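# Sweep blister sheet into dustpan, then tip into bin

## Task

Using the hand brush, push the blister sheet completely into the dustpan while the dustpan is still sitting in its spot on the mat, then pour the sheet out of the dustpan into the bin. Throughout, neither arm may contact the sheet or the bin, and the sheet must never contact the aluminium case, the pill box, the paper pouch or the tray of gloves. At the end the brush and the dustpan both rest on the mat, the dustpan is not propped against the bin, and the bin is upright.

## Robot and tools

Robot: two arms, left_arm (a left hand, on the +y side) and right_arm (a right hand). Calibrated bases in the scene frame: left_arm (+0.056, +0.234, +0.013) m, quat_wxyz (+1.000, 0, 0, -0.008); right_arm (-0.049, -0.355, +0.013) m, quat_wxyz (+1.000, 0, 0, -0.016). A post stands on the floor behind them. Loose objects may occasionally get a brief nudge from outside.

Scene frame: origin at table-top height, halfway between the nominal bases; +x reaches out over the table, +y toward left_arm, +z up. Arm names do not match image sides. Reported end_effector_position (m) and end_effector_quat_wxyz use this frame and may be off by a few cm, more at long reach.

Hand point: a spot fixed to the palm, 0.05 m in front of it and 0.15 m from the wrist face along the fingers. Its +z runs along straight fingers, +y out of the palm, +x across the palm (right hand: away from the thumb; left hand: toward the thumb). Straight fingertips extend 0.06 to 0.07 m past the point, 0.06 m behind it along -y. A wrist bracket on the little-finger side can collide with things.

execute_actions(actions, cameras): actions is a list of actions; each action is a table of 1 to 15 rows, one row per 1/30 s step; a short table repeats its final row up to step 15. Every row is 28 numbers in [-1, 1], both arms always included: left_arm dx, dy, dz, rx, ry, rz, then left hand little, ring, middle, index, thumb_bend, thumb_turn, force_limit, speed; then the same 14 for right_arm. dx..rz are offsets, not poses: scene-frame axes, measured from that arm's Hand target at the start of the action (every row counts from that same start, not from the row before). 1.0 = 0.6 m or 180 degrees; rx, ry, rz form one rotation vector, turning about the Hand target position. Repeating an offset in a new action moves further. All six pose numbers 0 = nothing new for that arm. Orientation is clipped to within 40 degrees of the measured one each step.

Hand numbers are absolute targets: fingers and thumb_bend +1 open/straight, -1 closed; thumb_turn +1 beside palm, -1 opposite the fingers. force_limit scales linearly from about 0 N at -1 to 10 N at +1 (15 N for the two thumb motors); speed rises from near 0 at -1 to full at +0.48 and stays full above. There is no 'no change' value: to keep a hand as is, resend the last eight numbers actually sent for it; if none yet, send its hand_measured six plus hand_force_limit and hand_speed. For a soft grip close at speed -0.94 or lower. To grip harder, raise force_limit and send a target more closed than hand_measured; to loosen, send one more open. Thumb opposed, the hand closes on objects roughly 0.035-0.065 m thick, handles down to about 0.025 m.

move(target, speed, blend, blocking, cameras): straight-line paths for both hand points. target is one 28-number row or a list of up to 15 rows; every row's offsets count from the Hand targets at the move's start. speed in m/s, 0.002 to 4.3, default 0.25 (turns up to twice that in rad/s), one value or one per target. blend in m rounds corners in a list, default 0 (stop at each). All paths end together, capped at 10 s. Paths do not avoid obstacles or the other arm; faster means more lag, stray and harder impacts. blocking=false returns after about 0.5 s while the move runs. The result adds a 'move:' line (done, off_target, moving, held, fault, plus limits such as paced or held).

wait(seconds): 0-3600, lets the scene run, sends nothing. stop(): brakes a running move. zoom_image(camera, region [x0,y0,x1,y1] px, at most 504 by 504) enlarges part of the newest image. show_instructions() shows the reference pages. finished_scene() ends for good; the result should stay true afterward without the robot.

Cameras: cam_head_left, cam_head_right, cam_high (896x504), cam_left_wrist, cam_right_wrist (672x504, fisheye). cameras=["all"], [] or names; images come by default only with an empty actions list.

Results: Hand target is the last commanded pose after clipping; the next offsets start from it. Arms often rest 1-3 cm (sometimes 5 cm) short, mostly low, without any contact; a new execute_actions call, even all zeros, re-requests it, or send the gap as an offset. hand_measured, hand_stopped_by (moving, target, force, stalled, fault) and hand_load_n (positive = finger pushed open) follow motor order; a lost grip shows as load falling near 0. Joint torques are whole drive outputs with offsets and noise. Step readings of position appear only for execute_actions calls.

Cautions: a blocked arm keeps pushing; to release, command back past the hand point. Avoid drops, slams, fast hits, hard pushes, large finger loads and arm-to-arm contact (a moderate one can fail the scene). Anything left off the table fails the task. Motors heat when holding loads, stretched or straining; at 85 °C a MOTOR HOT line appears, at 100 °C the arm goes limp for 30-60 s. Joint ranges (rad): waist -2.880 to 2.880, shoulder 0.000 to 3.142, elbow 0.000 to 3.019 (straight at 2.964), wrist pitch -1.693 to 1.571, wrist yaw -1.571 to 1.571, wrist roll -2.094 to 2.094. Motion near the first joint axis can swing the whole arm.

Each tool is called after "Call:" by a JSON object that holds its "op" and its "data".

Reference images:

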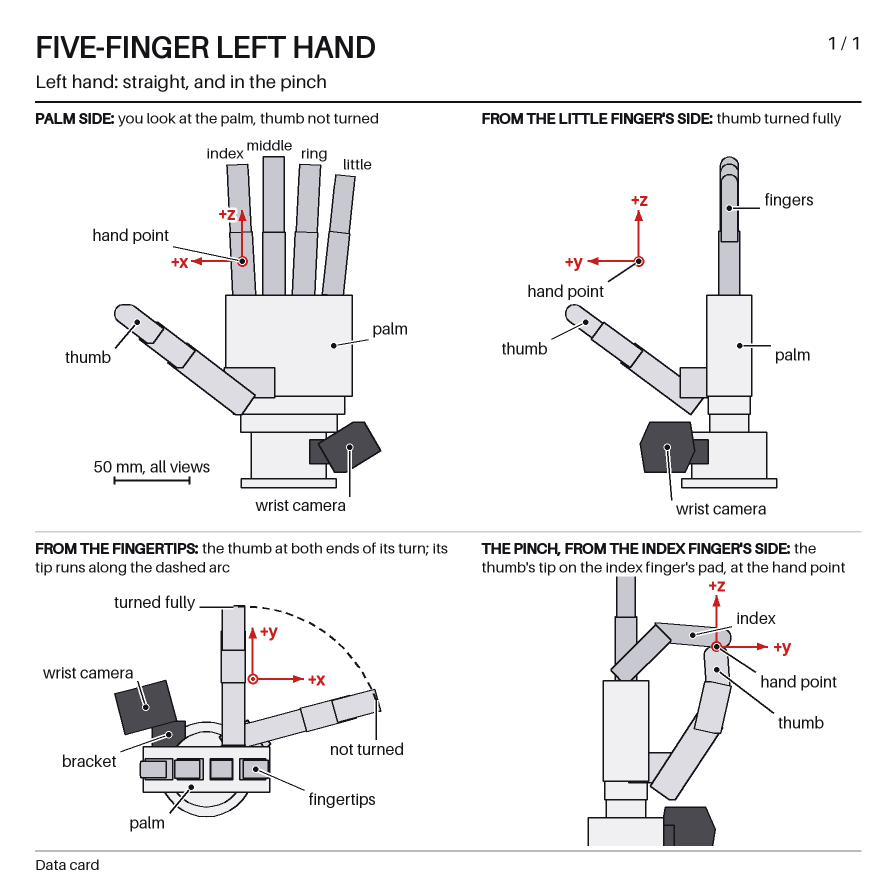

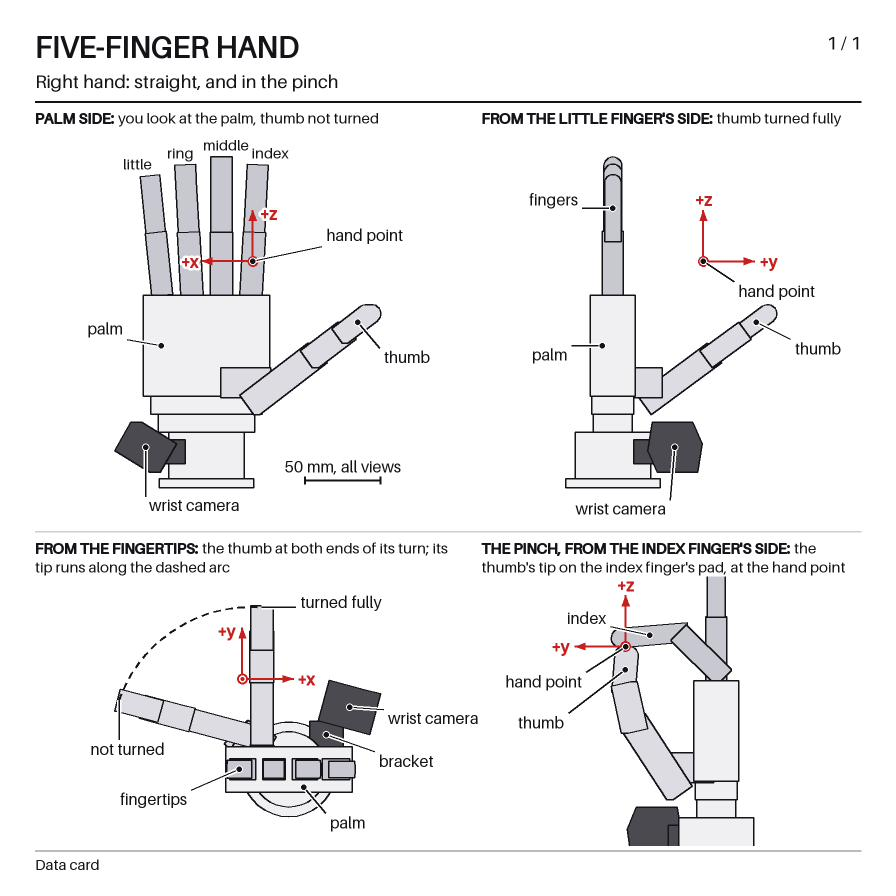

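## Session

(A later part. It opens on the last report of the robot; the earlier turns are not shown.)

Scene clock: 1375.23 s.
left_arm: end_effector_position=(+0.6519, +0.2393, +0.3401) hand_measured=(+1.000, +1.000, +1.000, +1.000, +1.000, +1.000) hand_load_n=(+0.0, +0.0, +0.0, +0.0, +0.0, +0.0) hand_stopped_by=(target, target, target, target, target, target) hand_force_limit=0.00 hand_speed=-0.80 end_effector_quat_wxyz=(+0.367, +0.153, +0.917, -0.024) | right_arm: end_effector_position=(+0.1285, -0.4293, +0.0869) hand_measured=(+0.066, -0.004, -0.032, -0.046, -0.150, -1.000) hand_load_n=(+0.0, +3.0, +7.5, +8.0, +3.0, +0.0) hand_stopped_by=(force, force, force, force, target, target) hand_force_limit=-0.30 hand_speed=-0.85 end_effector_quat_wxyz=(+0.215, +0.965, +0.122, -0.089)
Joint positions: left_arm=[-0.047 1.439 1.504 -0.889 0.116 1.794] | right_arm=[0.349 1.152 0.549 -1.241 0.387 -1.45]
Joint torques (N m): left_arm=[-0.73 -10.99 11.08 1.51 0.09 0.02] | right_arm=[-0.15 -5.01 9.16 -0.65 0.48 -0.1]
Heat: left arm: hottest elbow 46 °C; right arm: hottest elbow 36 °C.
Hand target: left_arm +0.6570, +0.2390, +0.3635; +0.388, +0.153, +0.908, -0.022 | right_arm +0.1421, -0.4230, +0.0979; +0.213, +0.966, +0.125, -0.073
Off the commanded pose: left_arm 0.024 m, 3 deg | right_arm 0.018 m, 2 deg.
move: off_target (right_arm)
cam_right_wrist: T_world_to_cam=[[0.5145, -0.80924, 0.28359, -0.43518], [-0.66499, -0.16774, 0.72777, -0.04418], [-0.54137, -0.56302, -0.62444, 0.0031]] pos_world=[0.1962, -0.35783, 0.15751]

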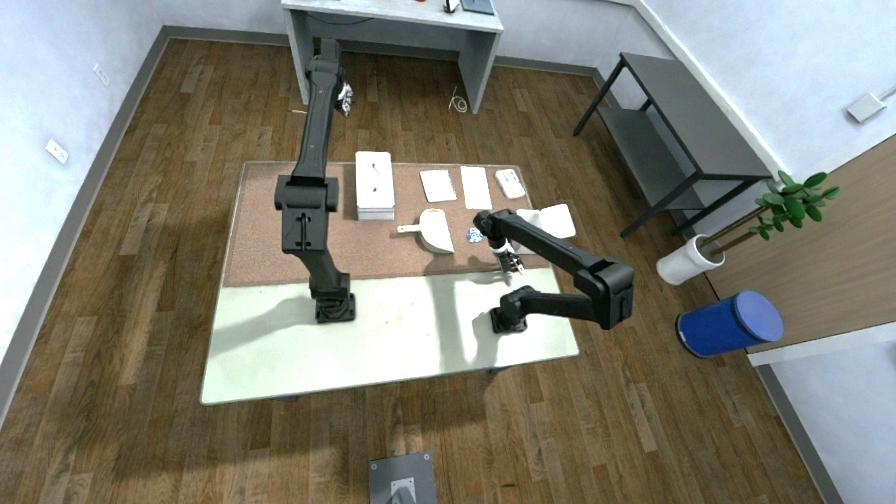

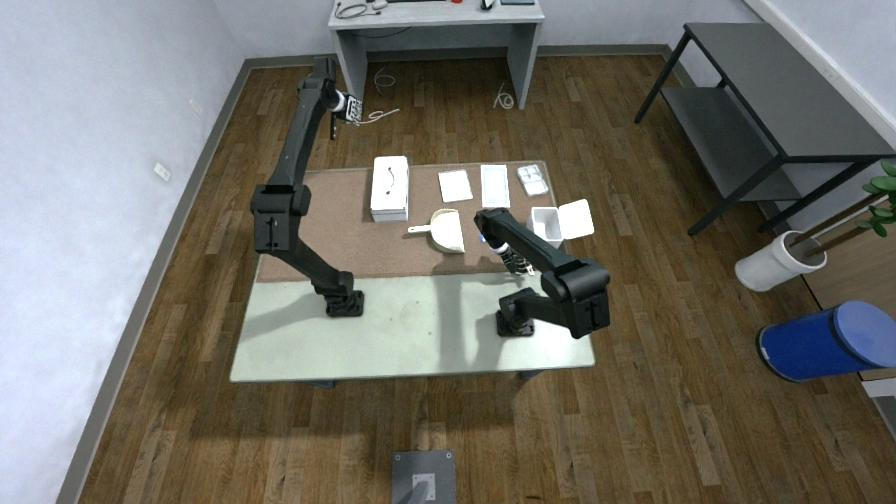

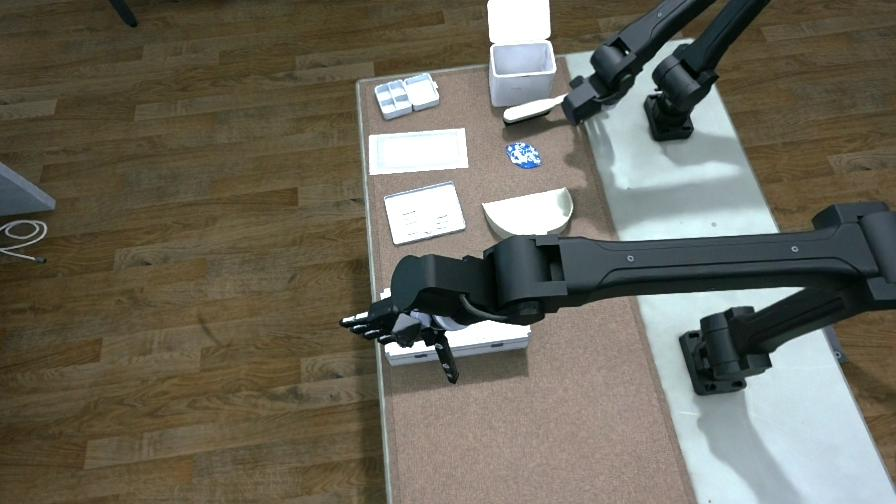

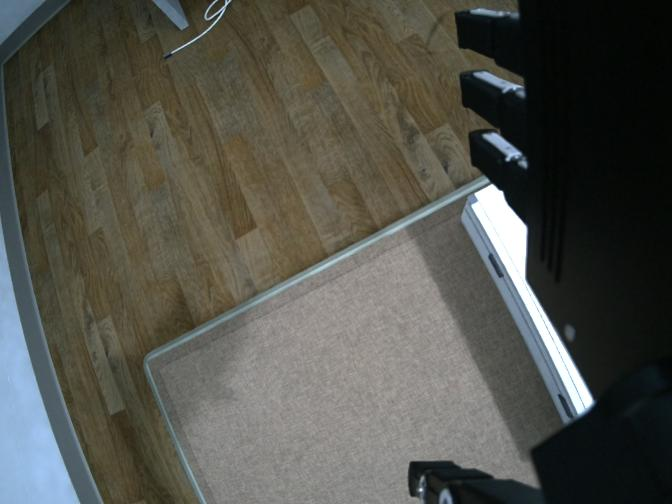

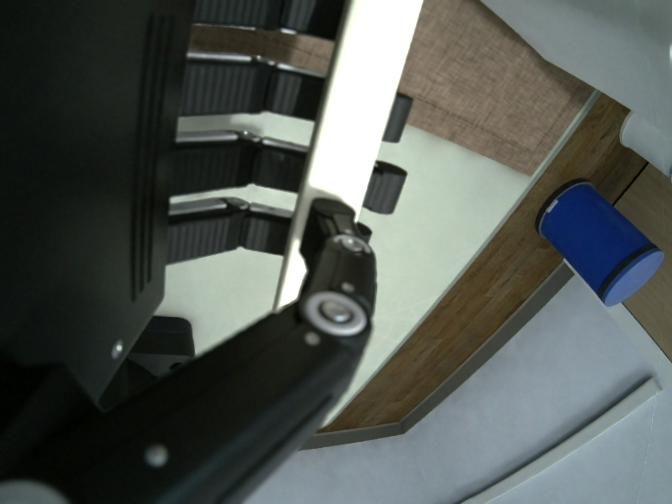

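Call:
{"op": "move", "data": {"target": [[-0.4283,-0.2317,-0.1058,-0.1964,0.2201,0.5694, -1,-1,-1,-1,1,1,0,-0.3, 0,0,0,0,0,0, -0.2,-0.2,-0.2,-0.2,-0.15,-1,-0.3,-0.85]], "speed": 0.2, "cameras": ["all"]}}

Scene clock: 1501.60 s.
left_arm: end_effector_position=(+0.4050, +0.1002, +0.2925) hand_measured=(-1.000, -1.000, -1.000, -1.000, +1.000, +1.000) hand_load_n=(+0.0, +0.0, +0.0, +0.0, +0.0, +0.0) hand_stopped_by=(target, target, target, target, target, target) hand_force_limit=0.00 hand_speed=-0.30 end_effector_quat_wxyz=(+0.002, +0.702, -0.712, -0.006) | right_arm: end_effector_position=(+0.1285, -0.4293, +0.0869) hand_measured=(+0.066, -0.004, -0.032, -0.046, -0.150, -1.000) hand_load_n=(+0.0, +2.5, +7.5, +8.0, +3.0, +0.0) hand_stopped_by=(force, force, force, force, target, target) hand_force_limit=-0.30 hand_speed=-0.85 end_effector_quat_wxyz=(+0.215, +0.965, +0.122, -0.089)
Joint positions: left_arm=[-0.233 1.455 1.54 -1.668 -0.003 -0.235] | right_arm=[0.349 1.152 0.549 -1.241 0.387 -1.45]
Joint torques (N m): left_arm=[-0.67 -10.75 7.84 -0.42 0.15 -0.11] | right_arm=[-0.15 -5.07 9.17 -0.62 0.48 -0.1]
Heat: left arm: hottest elbow 47 °C; right arm: hottest elbow 41 °C.
Hand target: left_arm +0.4001, +0.0999, +0.3000; +0.000, +0.707, -0.707, +0.000 | right_arm +0.1421, -0.4230, +0.0979; +0.213, +0.966, +0.125, -0.073
Off the commanded pose: left_arm 0.009 m, 1 deg | right_arm 0.018 m, 2 deg.
joint at its limit (left arm) — joint 4 (wrist pitch), lower limit.
move: done
cam_left_wrist: T_world_to_cam=[[0.97053, -0.2388, -0.03232, -0.35915], [-0.18788, -0.83385, 0.51903, 0.00453], [-0.1509, -0.49766, -0.85414, 0.47606]] pos_world=[0.42125, 0.15493, 0.39266]
cam_right_wrist: T_world_to_cam=[[0.5145, -0.80924, 0.28359, -0.43518], [-0.66499, -0.16774, 0.72777, -0.04418], [-0.54137, -0.56302, -0.62444, 0.0031]] pos_world=[0.1962, -0.35783, 0.15751]

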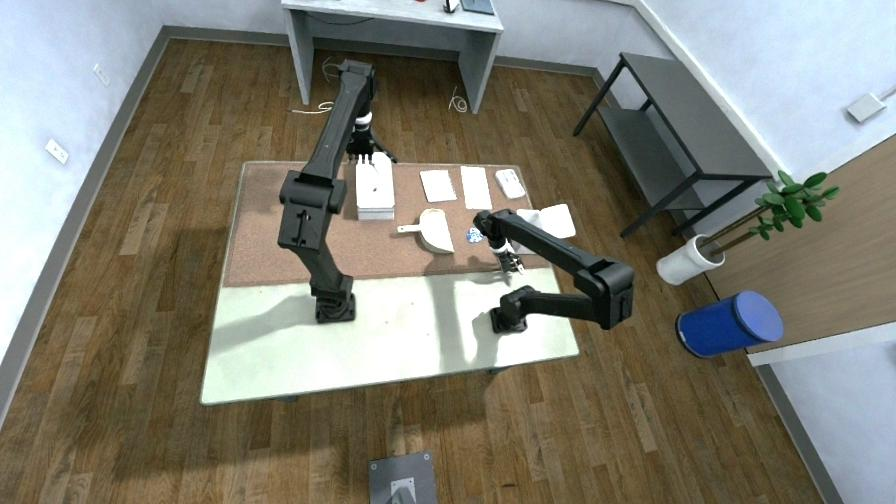

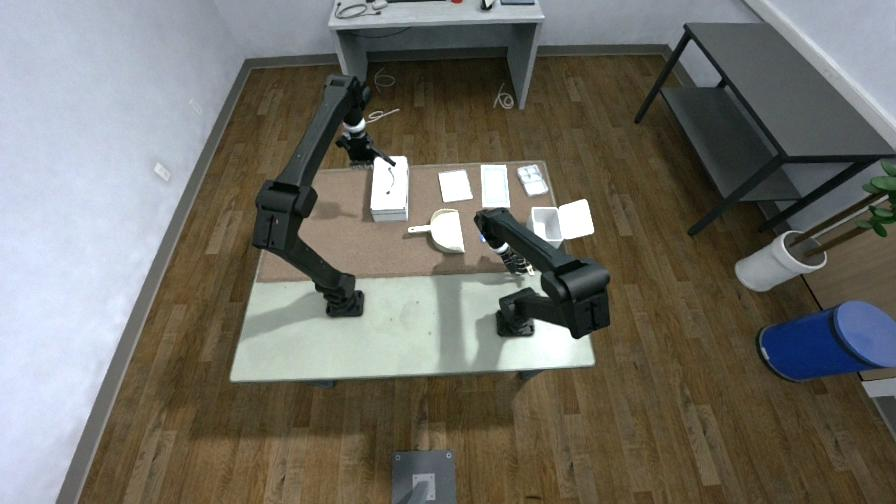

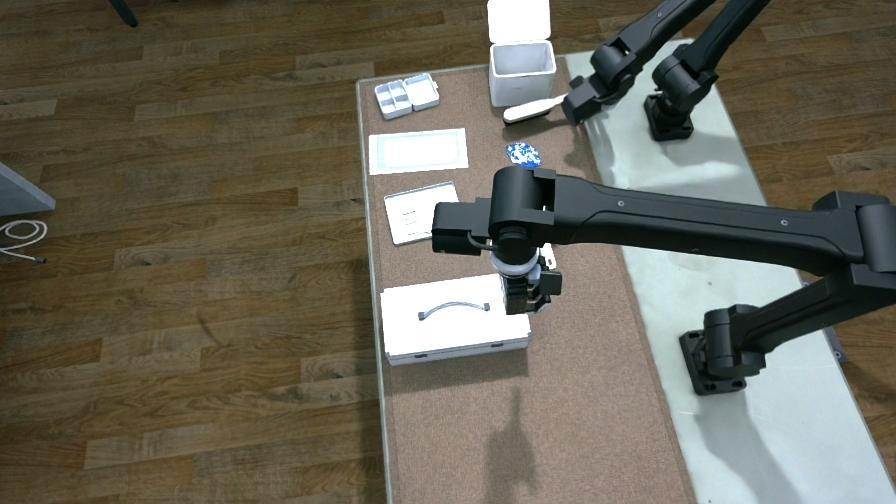

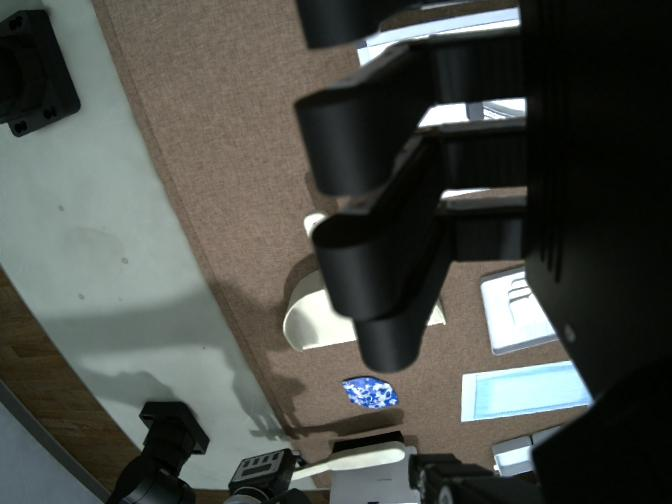

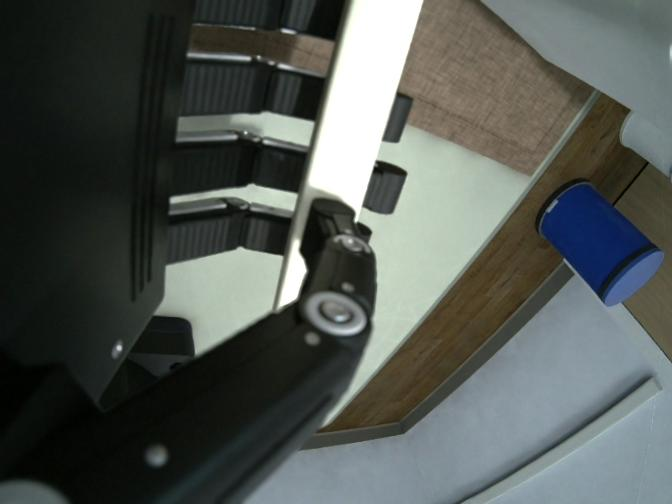

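Call:
{"op": "move", "data": {"target": [[-0.175,-0.1,-0.2,0,0,0, 1,1,1,1,1,1,0,-0.3, 0,0,0,0,0,0, -0.2,-0.2,-0.2,-0.2,-0.15,-1,-0.3,-0.85]], "speed": 0.12, "cameras": ["all"]}}

Scene clock: 1556.43 s.
left_arm: end_effector_position=(+0.2945, +0.0459, +0.1745) hand_measured=(+1.000, +1.000, +1.000, +1.000, +1.000, +1.000) hand_load_n=(+0.0, +0.0, +0.0, +0.0, +0.0, +0.0) hand_stopped_by=(target, target, target, target, target, target) hand_force_limit=0.00 hand_speed=-0.30 end_effector_quat_wxyz=(+0.005, +0.707, -0.707, -0.015) | right_arm: end_effector_position=(+0.1285, -0.4293, +0.0869) hand_measured=(+0.066, -0.004, -0.032, -0.046, -0.150, -1.000) hand_load_n=(+0.0, +3.0, +8.0, +8.0, +3.0, +0.0) hand_stopped_by=(force, force, force, force, target, target) hand_force_limit=-0.30 hand_speed=-0.85 end_effector_quat_wxyz=(+0.215, +0.965, +0.122, -0.089)
Joint positions: left_arm=[-0.468 1.268 1.046 -1.381 0 -0.484] | right_arm=[0.349 1.152 0.549 -1.241 0.387 -1.45]
Joint torques (N m): left_arm=[-2.2 -7.65 8.02 0.43 0.07 -0.12] | right_arm=[-0.15 -5.07 9.16 -0.62 0.48 -0.1]
Heat: left arm: hottest elbow 46 °C; right arm: hottest elbow 41 °C.
Hand target: left_arm +0.2950, +0.0400, +0.1800; +0.000, +0.707, -0.707, +0.000 | right_arm +0.1421, -0.4230, +0.0979; +0.213, +0.966, +0.125, -0.073
Off the commanded pose: left_arm 0.008 m, 2 deg | right_arm 0.018 m, 2 deg.
move: done
cam_left_wrist: T_world_to_cam=[[0.97309, -0.2247, -0.05107, -0.26677], [-0.16727, -0.84123, 0.51415, -0.00505], [-0.15849, -0.49177, -0.85618, 0.33391]] pos_world=[0.31167, 0.10002, 0.27486]
cam_right_wrist: T_world_to_cam=[[0.5145, -0.80924, 0.28359, -0.43518], [-0.66499, -0.16774, 0.72777, -0.04418], [-0.54137, -0.56302, -0.62444, 0.0031]] pos_world=[0.1962, -0.35783, 0.15751]

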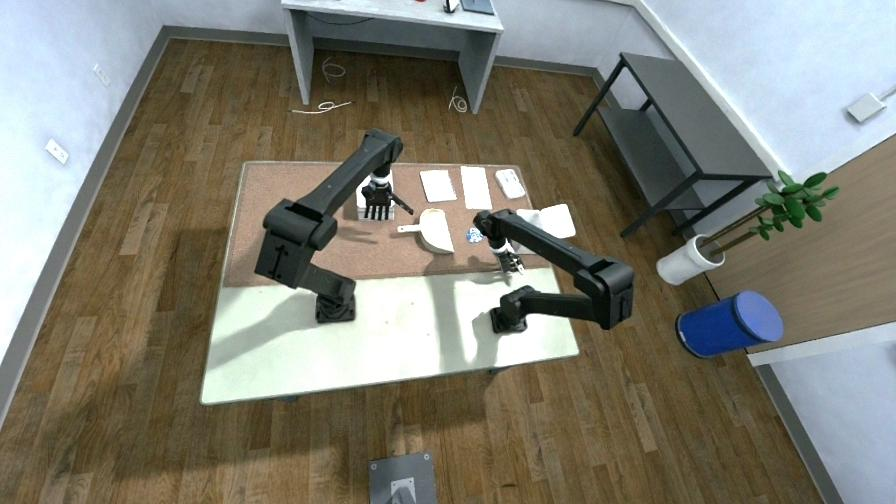

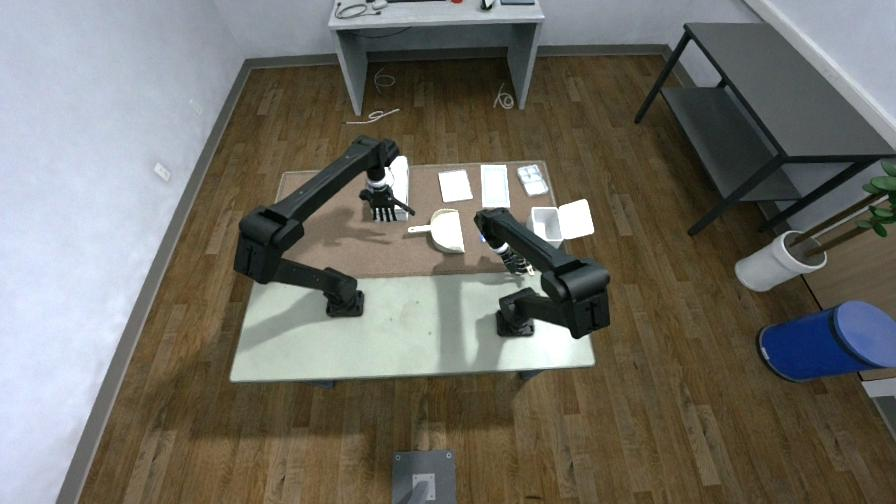

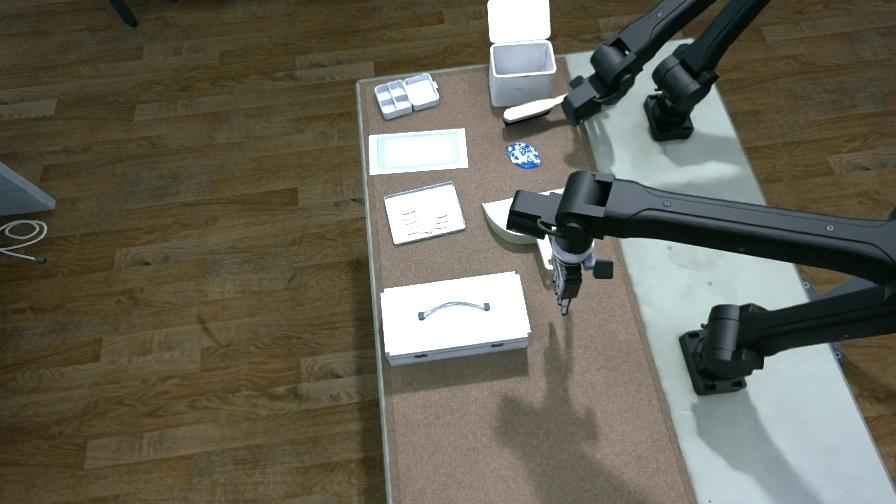

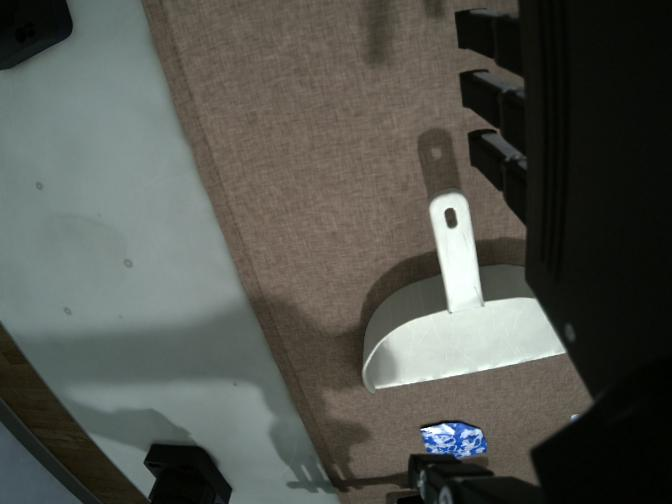

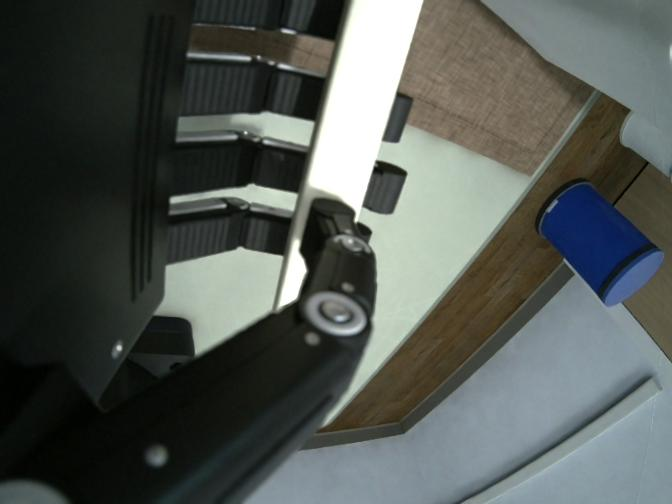

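Call:
{"op": "zoom_image", "data": {"camera": "cam_head_right", "region": [340, 150, 480, 270]}}

Call:
{"op": "zoom_image", "data": {"camera": "cam_head_left", "region": [340, 150, 480, 270]}}

Call:
{"op": "zoom_image", "data": {"camera": "cam_high", "region": [460, 150, 640, 330]}}

Scaled by 3.600 from the camera's image (finer frame: 1280x720).

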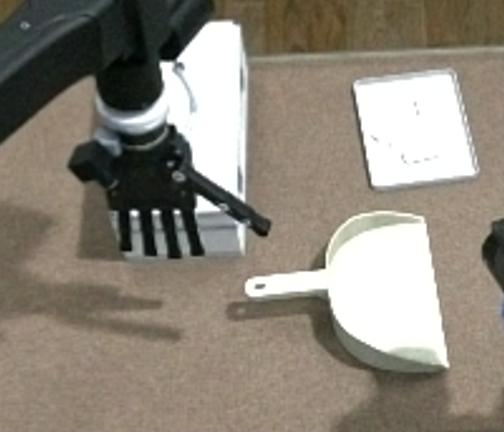

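Scaled by 3.600 from the camera's image (finer frame: 1280x720).

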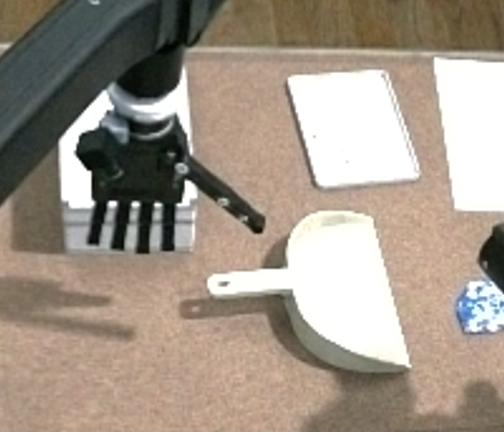

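Scaled by 2.800 from the camera's image (finer frame: 1280x720).

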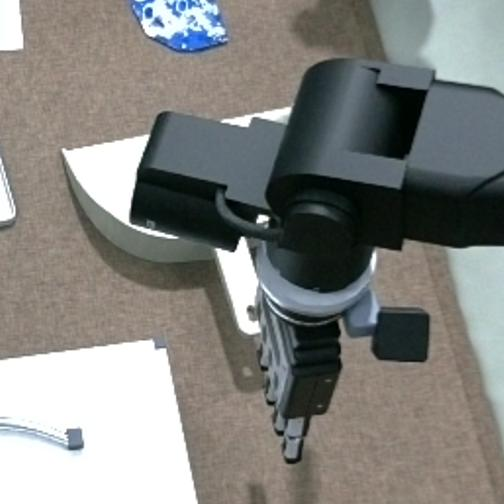

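Call:
{"op": "move", "data": {"target": [[-0.0242,0.0,-0.158,0,0,0, 1,1,1,1,1,1,0,-0.3, 0,0,0,0,0,0, -0.2,-0.2,-0.2,-0.2,-0.15,-1,-0.3,-0.85]], "speed": 0.08, "cameras": ["cam_left_wrist","cam_head_right","cam_high","cam_head_left"]}}

Call:
{"op": "zoom_image", "data": {"camera": "cam_head_right", "region": [340, 150, 480, 270]}}

Scene clock: 1595.97 s.
left_arm: end_effector_position=(+0.2802, +0.0469, +0.0862) hand_measured=(+1.000, +1.000, +1.000, +1.000, +1.000, +1.000) hand_load_n=(+0.0, +0.0, -0.5, +0.0, +0.0, +0.0) hand_stopped_by=(target, target, target, target, target, target) hand_force_limit=0.00 hand_speed=-0.30 end_effector_quat_wxyz=(+0.001, +0.709, -0.705, -0.004) | right_arm: end_effector_position=(+0.1285, -0.4293, +0.0869) hand_measured=(+0.066, -0.004, -0.032, -0.046, -0.150, -1.000) hand_load_n=(+0.0, +2.5, +7.5, +8.0, +3.0, +0.0) hand_stopped_by=(force, force, force, force, target, target) hand_force_limit=-0.30 hand_speed=-0.85 end_effector_quat_wxyz=(+0.215, +0.965, +0.122, -0.089)
Joint positions: left_arm=[-0.485 1.301 0.832 -1.111 0 -0.505] | right_arm=[0.349 1.152 0.549 -1.241 0.387 -1.45]
Joint torques (N m): left_arm=[-2.26 -5.95 7.23 0.47 0.03 -0.15] | right_arm=[-0.21 -5.01 9.16 -0.62 0.48 -0.1]
Heat: left arm: hottest elbow 44 °C; right arm: hottest elbow 41 °C.
Hand target: left_arm +0.2805, +0.0400, +0.0853; +0.000, +0.707, -0.707, +0.000 | right_arm +0.1421, -0.4230, +0.0979; +0.213, +0.966, +0.125, -0.073
Off the commanded pose: left_arm 0.007 m, 1 deg | right_arm 0.018 m, 2 deg.
move: done
cam_left_wrist: T_world_to_cam=[[0.97483, -0.22102, -0.02932, -0.25971], [-0.17408, -0.83669, 0.51928, 0.0399], [-0.13931, -0.5011, -0.8541, 0.25136]] pos_world=[0.29514, 0.10194, 0.18636]
Images, in order (width x height): cam_head_left 896x504, cam_head_right 896x504, cam_high 896x504, cam_left_wrist 672x504.

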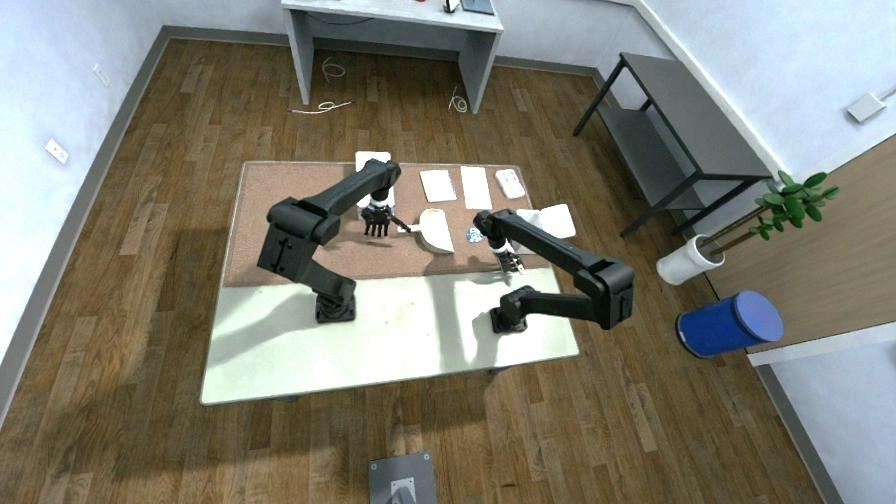

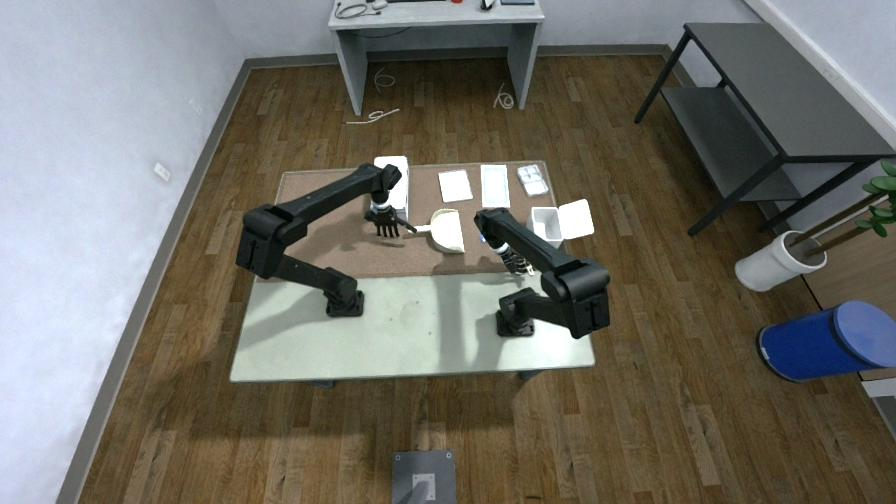

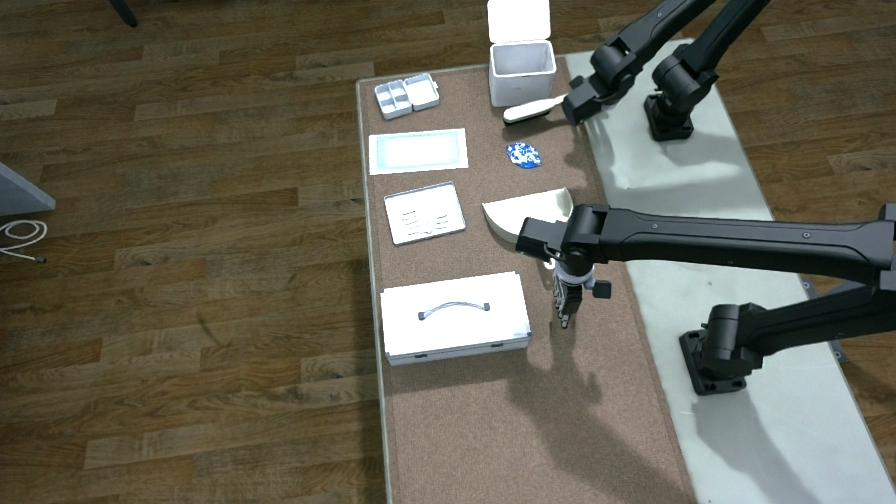

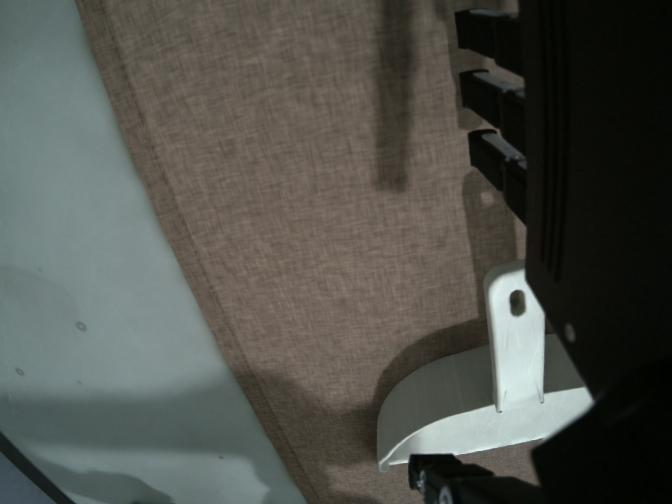

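Scaled by 3.600 from the camera's image (finer frame: 1280x720).

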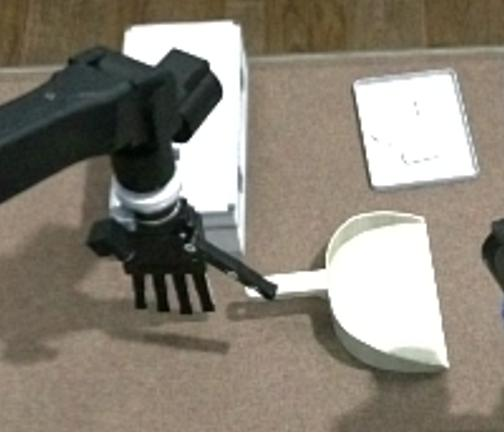

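Call:
{"op": "move", "data": {"target": [[0,-0.045,-0.01,0,0,0, 1,1,1,1,1,1,0,-0.3, 0,0,0,0,0,0, -0.2,-0.2,-0.2,-0.2,-0.15,-1,-0.3,-0.85]], "speed": 0.04, "cameras": ["cam_left_wrist","cam_head_right","cam_high","cam_head_left"]}}

Call:
{"op": "zoom_image", "data": {"camera": "cam_head_right", "region": [370, 180, 470, 270]}}

Call:
{"op": "zoom_image", "data": {"camera": "cam_high", "region": [460, 90, 640, 270]}}

Scene clock: 1626.80 s.
left_arm: end_effector_position=(+0.2712, +0.0262, +0.0740) hand_measured=(+1.000, +1.000, +1.000, +1.000, +1.000, +1.000) hand_load_n=(+0.0, +0.0, +0.0, +0.0, -0.5, +0.0) hand_stopped_by=(target, target, target, target, target, target) hand_force_limit=0.00 hand_speed=-0.30 end_effector_quat_wxyz=(+0.003, +0.708, -0.706, -0.015) | right_arm: end_effector_position=(+0.1285, -0.4293, +0.0869) hand_measured=(+0.066, -0.004, -0.032, -0.046, -0.150, -1.000) hand_load_n=(+0.0, +3.0, +7.5, +8.0, +3.0, +0.0) hand_stopped_by=(force, force, force, force, target, target) hand_force_limit=-0.30 hand_speed=-0.85 end_effector_quat_wxyz=(+0.215, +0.965, +0.122, -0.089)
Joint positions: left_arm=[-0.554 1.343 0.832 -1.09 -0.001 -0.573] | right_arm=[0.349 1.152 0.549 -1.241 0.387 -1.45]
Joint torques (N m): left_arm=[-2.61 -5.89 8.88 0.38 0.07 -0.11] | right_arm=[-0.15 -5.07 9.17 -0.64 0.48 -0.1]
Heat: left arm: hottest elbow 42 °C; right arm: hottest elbow 41 °C.
Hand target: left_arm +0.2805, +0.0129, +0.0793; +0.000, +0.707, -0.707, +0.000 | right_arm +0.1421, -0.4230, +0.0979; +0.213, +0.966, +0.125, -0.073
Off the commanded pose: left_arm 0.017 m, 2 deg | right_arm 0.018 m, 2 deg.
move: off_target (left_arm)
cam_left_wrist: T_world_to_cam=[[0.97389, -0.22166, -0.04904, -0.25405], [-0.16606, -0.84286, 0.51186, 0.0259], [-0.1548, -0.49035, -0.85767, 0.23351]] pos_world=[0.28786, 0.08002, 0.17456]
Images, in order (width x height): cam_head_left 896x504, cam_head_right 896x504, cam_high 896x504, cam_left_wrist 672x504.

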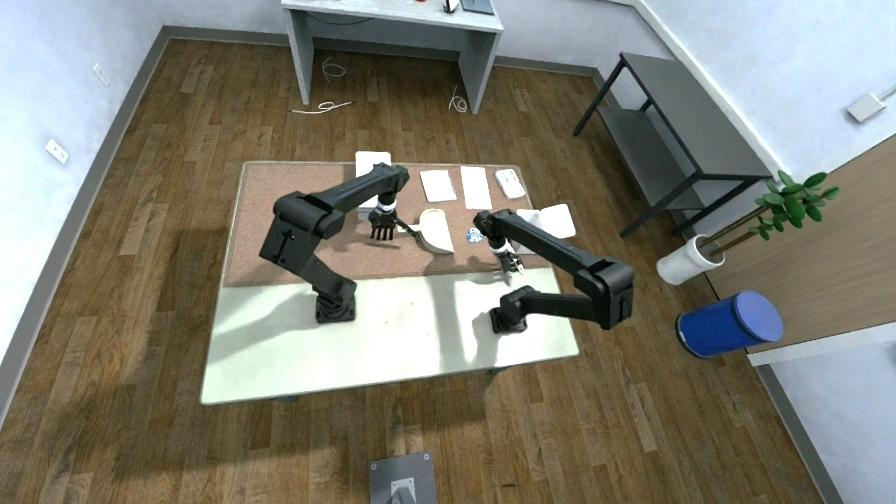

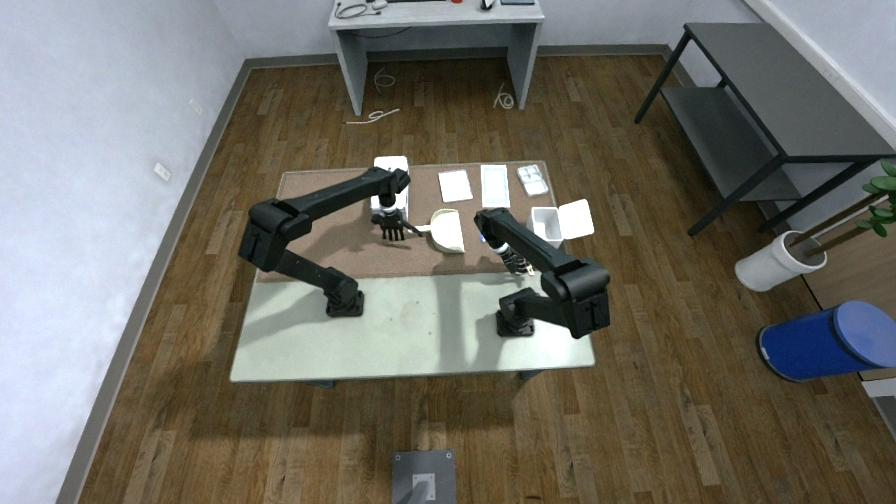

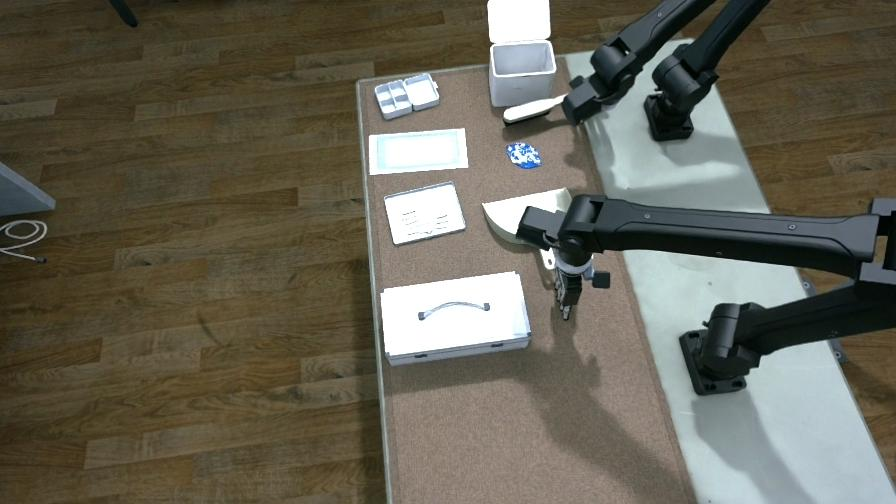

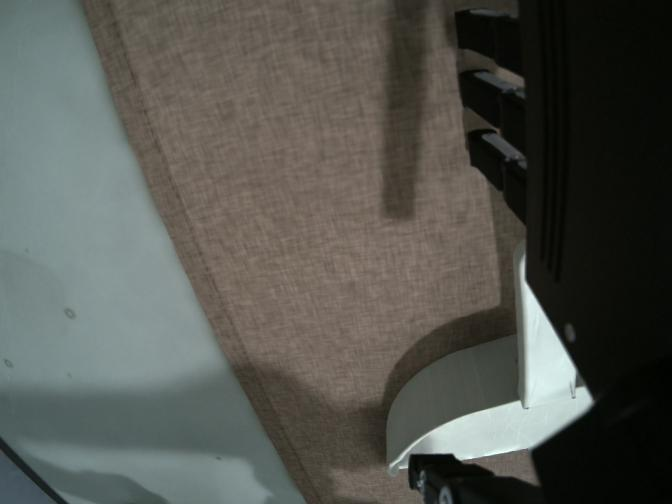

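Scaled by 5.040 from the camera's image (finer frame: 1280x720).

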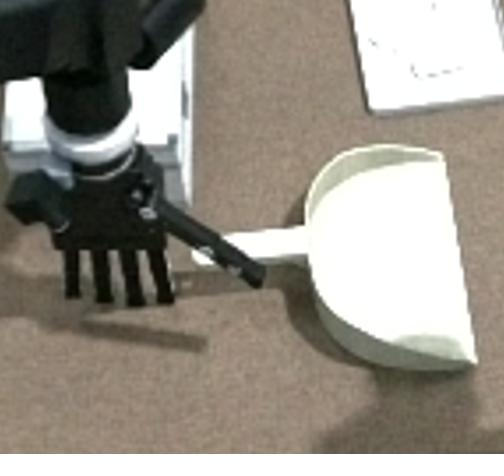

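Scaled by 2.800 from the camera's image (finer frame: 1280x720).

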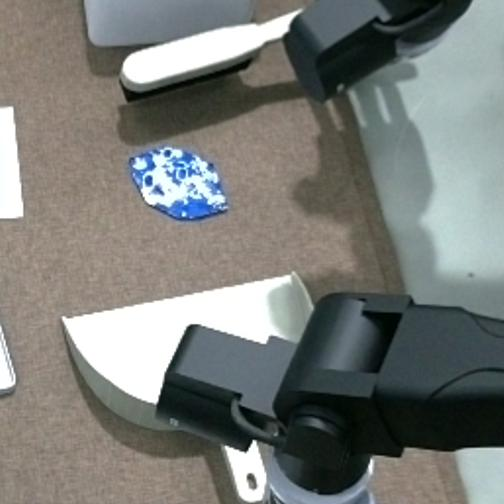

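Call:
{"op": "move", "data": {"target": [[0.003,-0.02,0.0,0,0,0, 1,1,1,1,1,1,0,-0.3, 0,0,0,0,0,0, -0.2,-0.2,-0.2,-0.2,-0.15,-1,-0.3,-0.85]], "speed": 0.03, "cameras": ["cam_head_right","cam_high"]}}

Call:
{"op": "zoom_image", "data": {"camera": "cam_head_right", "region": [370, 180, 470, 270]}}

Scene clock: 1639.83 s.
left_arm: end_effector_position=(+0.2724, +0.0226, +0.0728) hand_measured=(+1.000, +1.000, +1.000, +1.000, +1.000, +1.000) hand_load_n=(+0.0, +0.0, +0.0, +0.5, +0.0, +0.0) hand_stopped_by=(target, target, target, target, target, target) hand_force_limit=0.00 hand_speed=-0.30 end_effector_quat_wxyz=(-0.003, +0.712, -0.702, -0.017) | right_arm: end_effector_position=(+0.1285, -0.4293, +0.0869) hand_measured=(+0.066, -0.004, -0.032, -0.046, -0.150, -1.000) hand_load_n=(+0.0, +3.0, +7.5, +8.0, +3.0, +0.0) hand_stopped_by=(force, force, force, force, target, target) hand_force_limit=-0.30 hand_speed=-0.85 end_effector_quat_wxyz=(+0.215, +0.965, +0.122, -0.089)
Joint positions: left_arm=[-0.567 1.351 0.838 -1.09 -0.012 -0.598] | right_arm=[0.349 1.152 0.549 -1.241 0.387 -1.45]
Joint torques (N m): left_arm=[-3.66 -5.13 9.83 0.42 0.52 -0.16] | right_arm=[-0.21 -5.01 9.16 -0.62 0.48 -0.1]
Heat: left arm: hottest elbow 42 °C; right arm: hottest elbow 42 °C.
Hand target: left_arm +0.2824, +0.0009, +0.0793; +0.000, +0.707, -0.707, +0.000 | right_arm +0.1421, -0.4230, +0.0979; +0.213, +0.966, +0.125, -0.073
Off the commanded pose: left_arm 0.025 m, 2 deg | right_arm 0.018 m, 2 deg.
move: off_target (left_arm)

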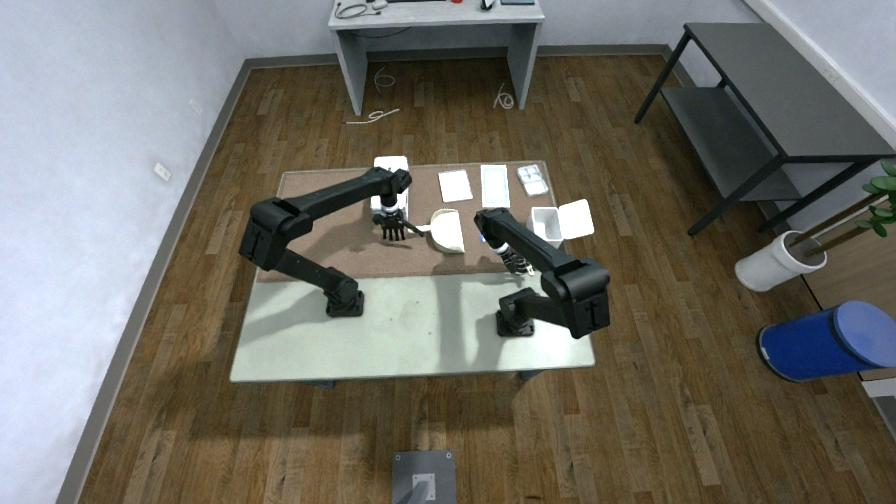

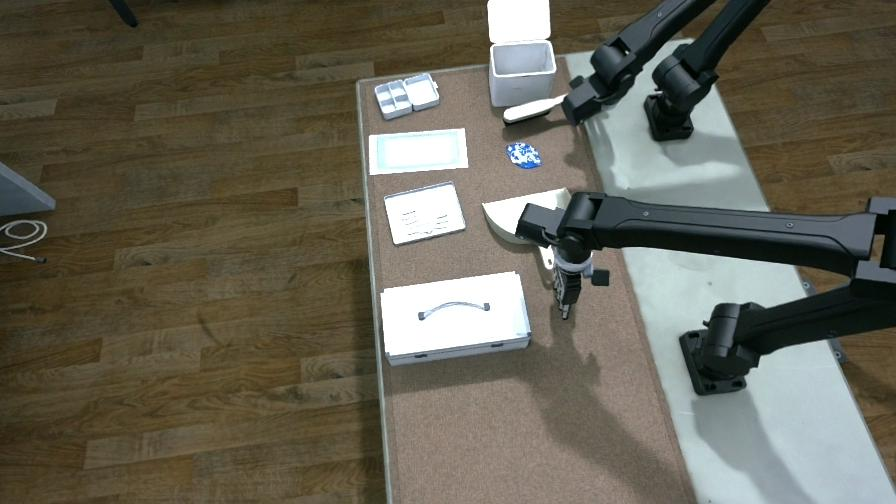

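Scaled by 5.040 from the camera's image (finer frame: 1280x720).

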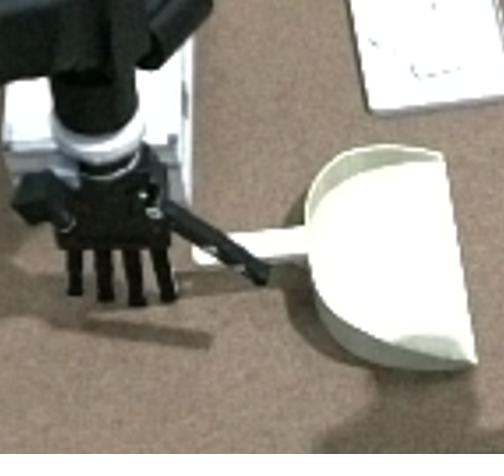

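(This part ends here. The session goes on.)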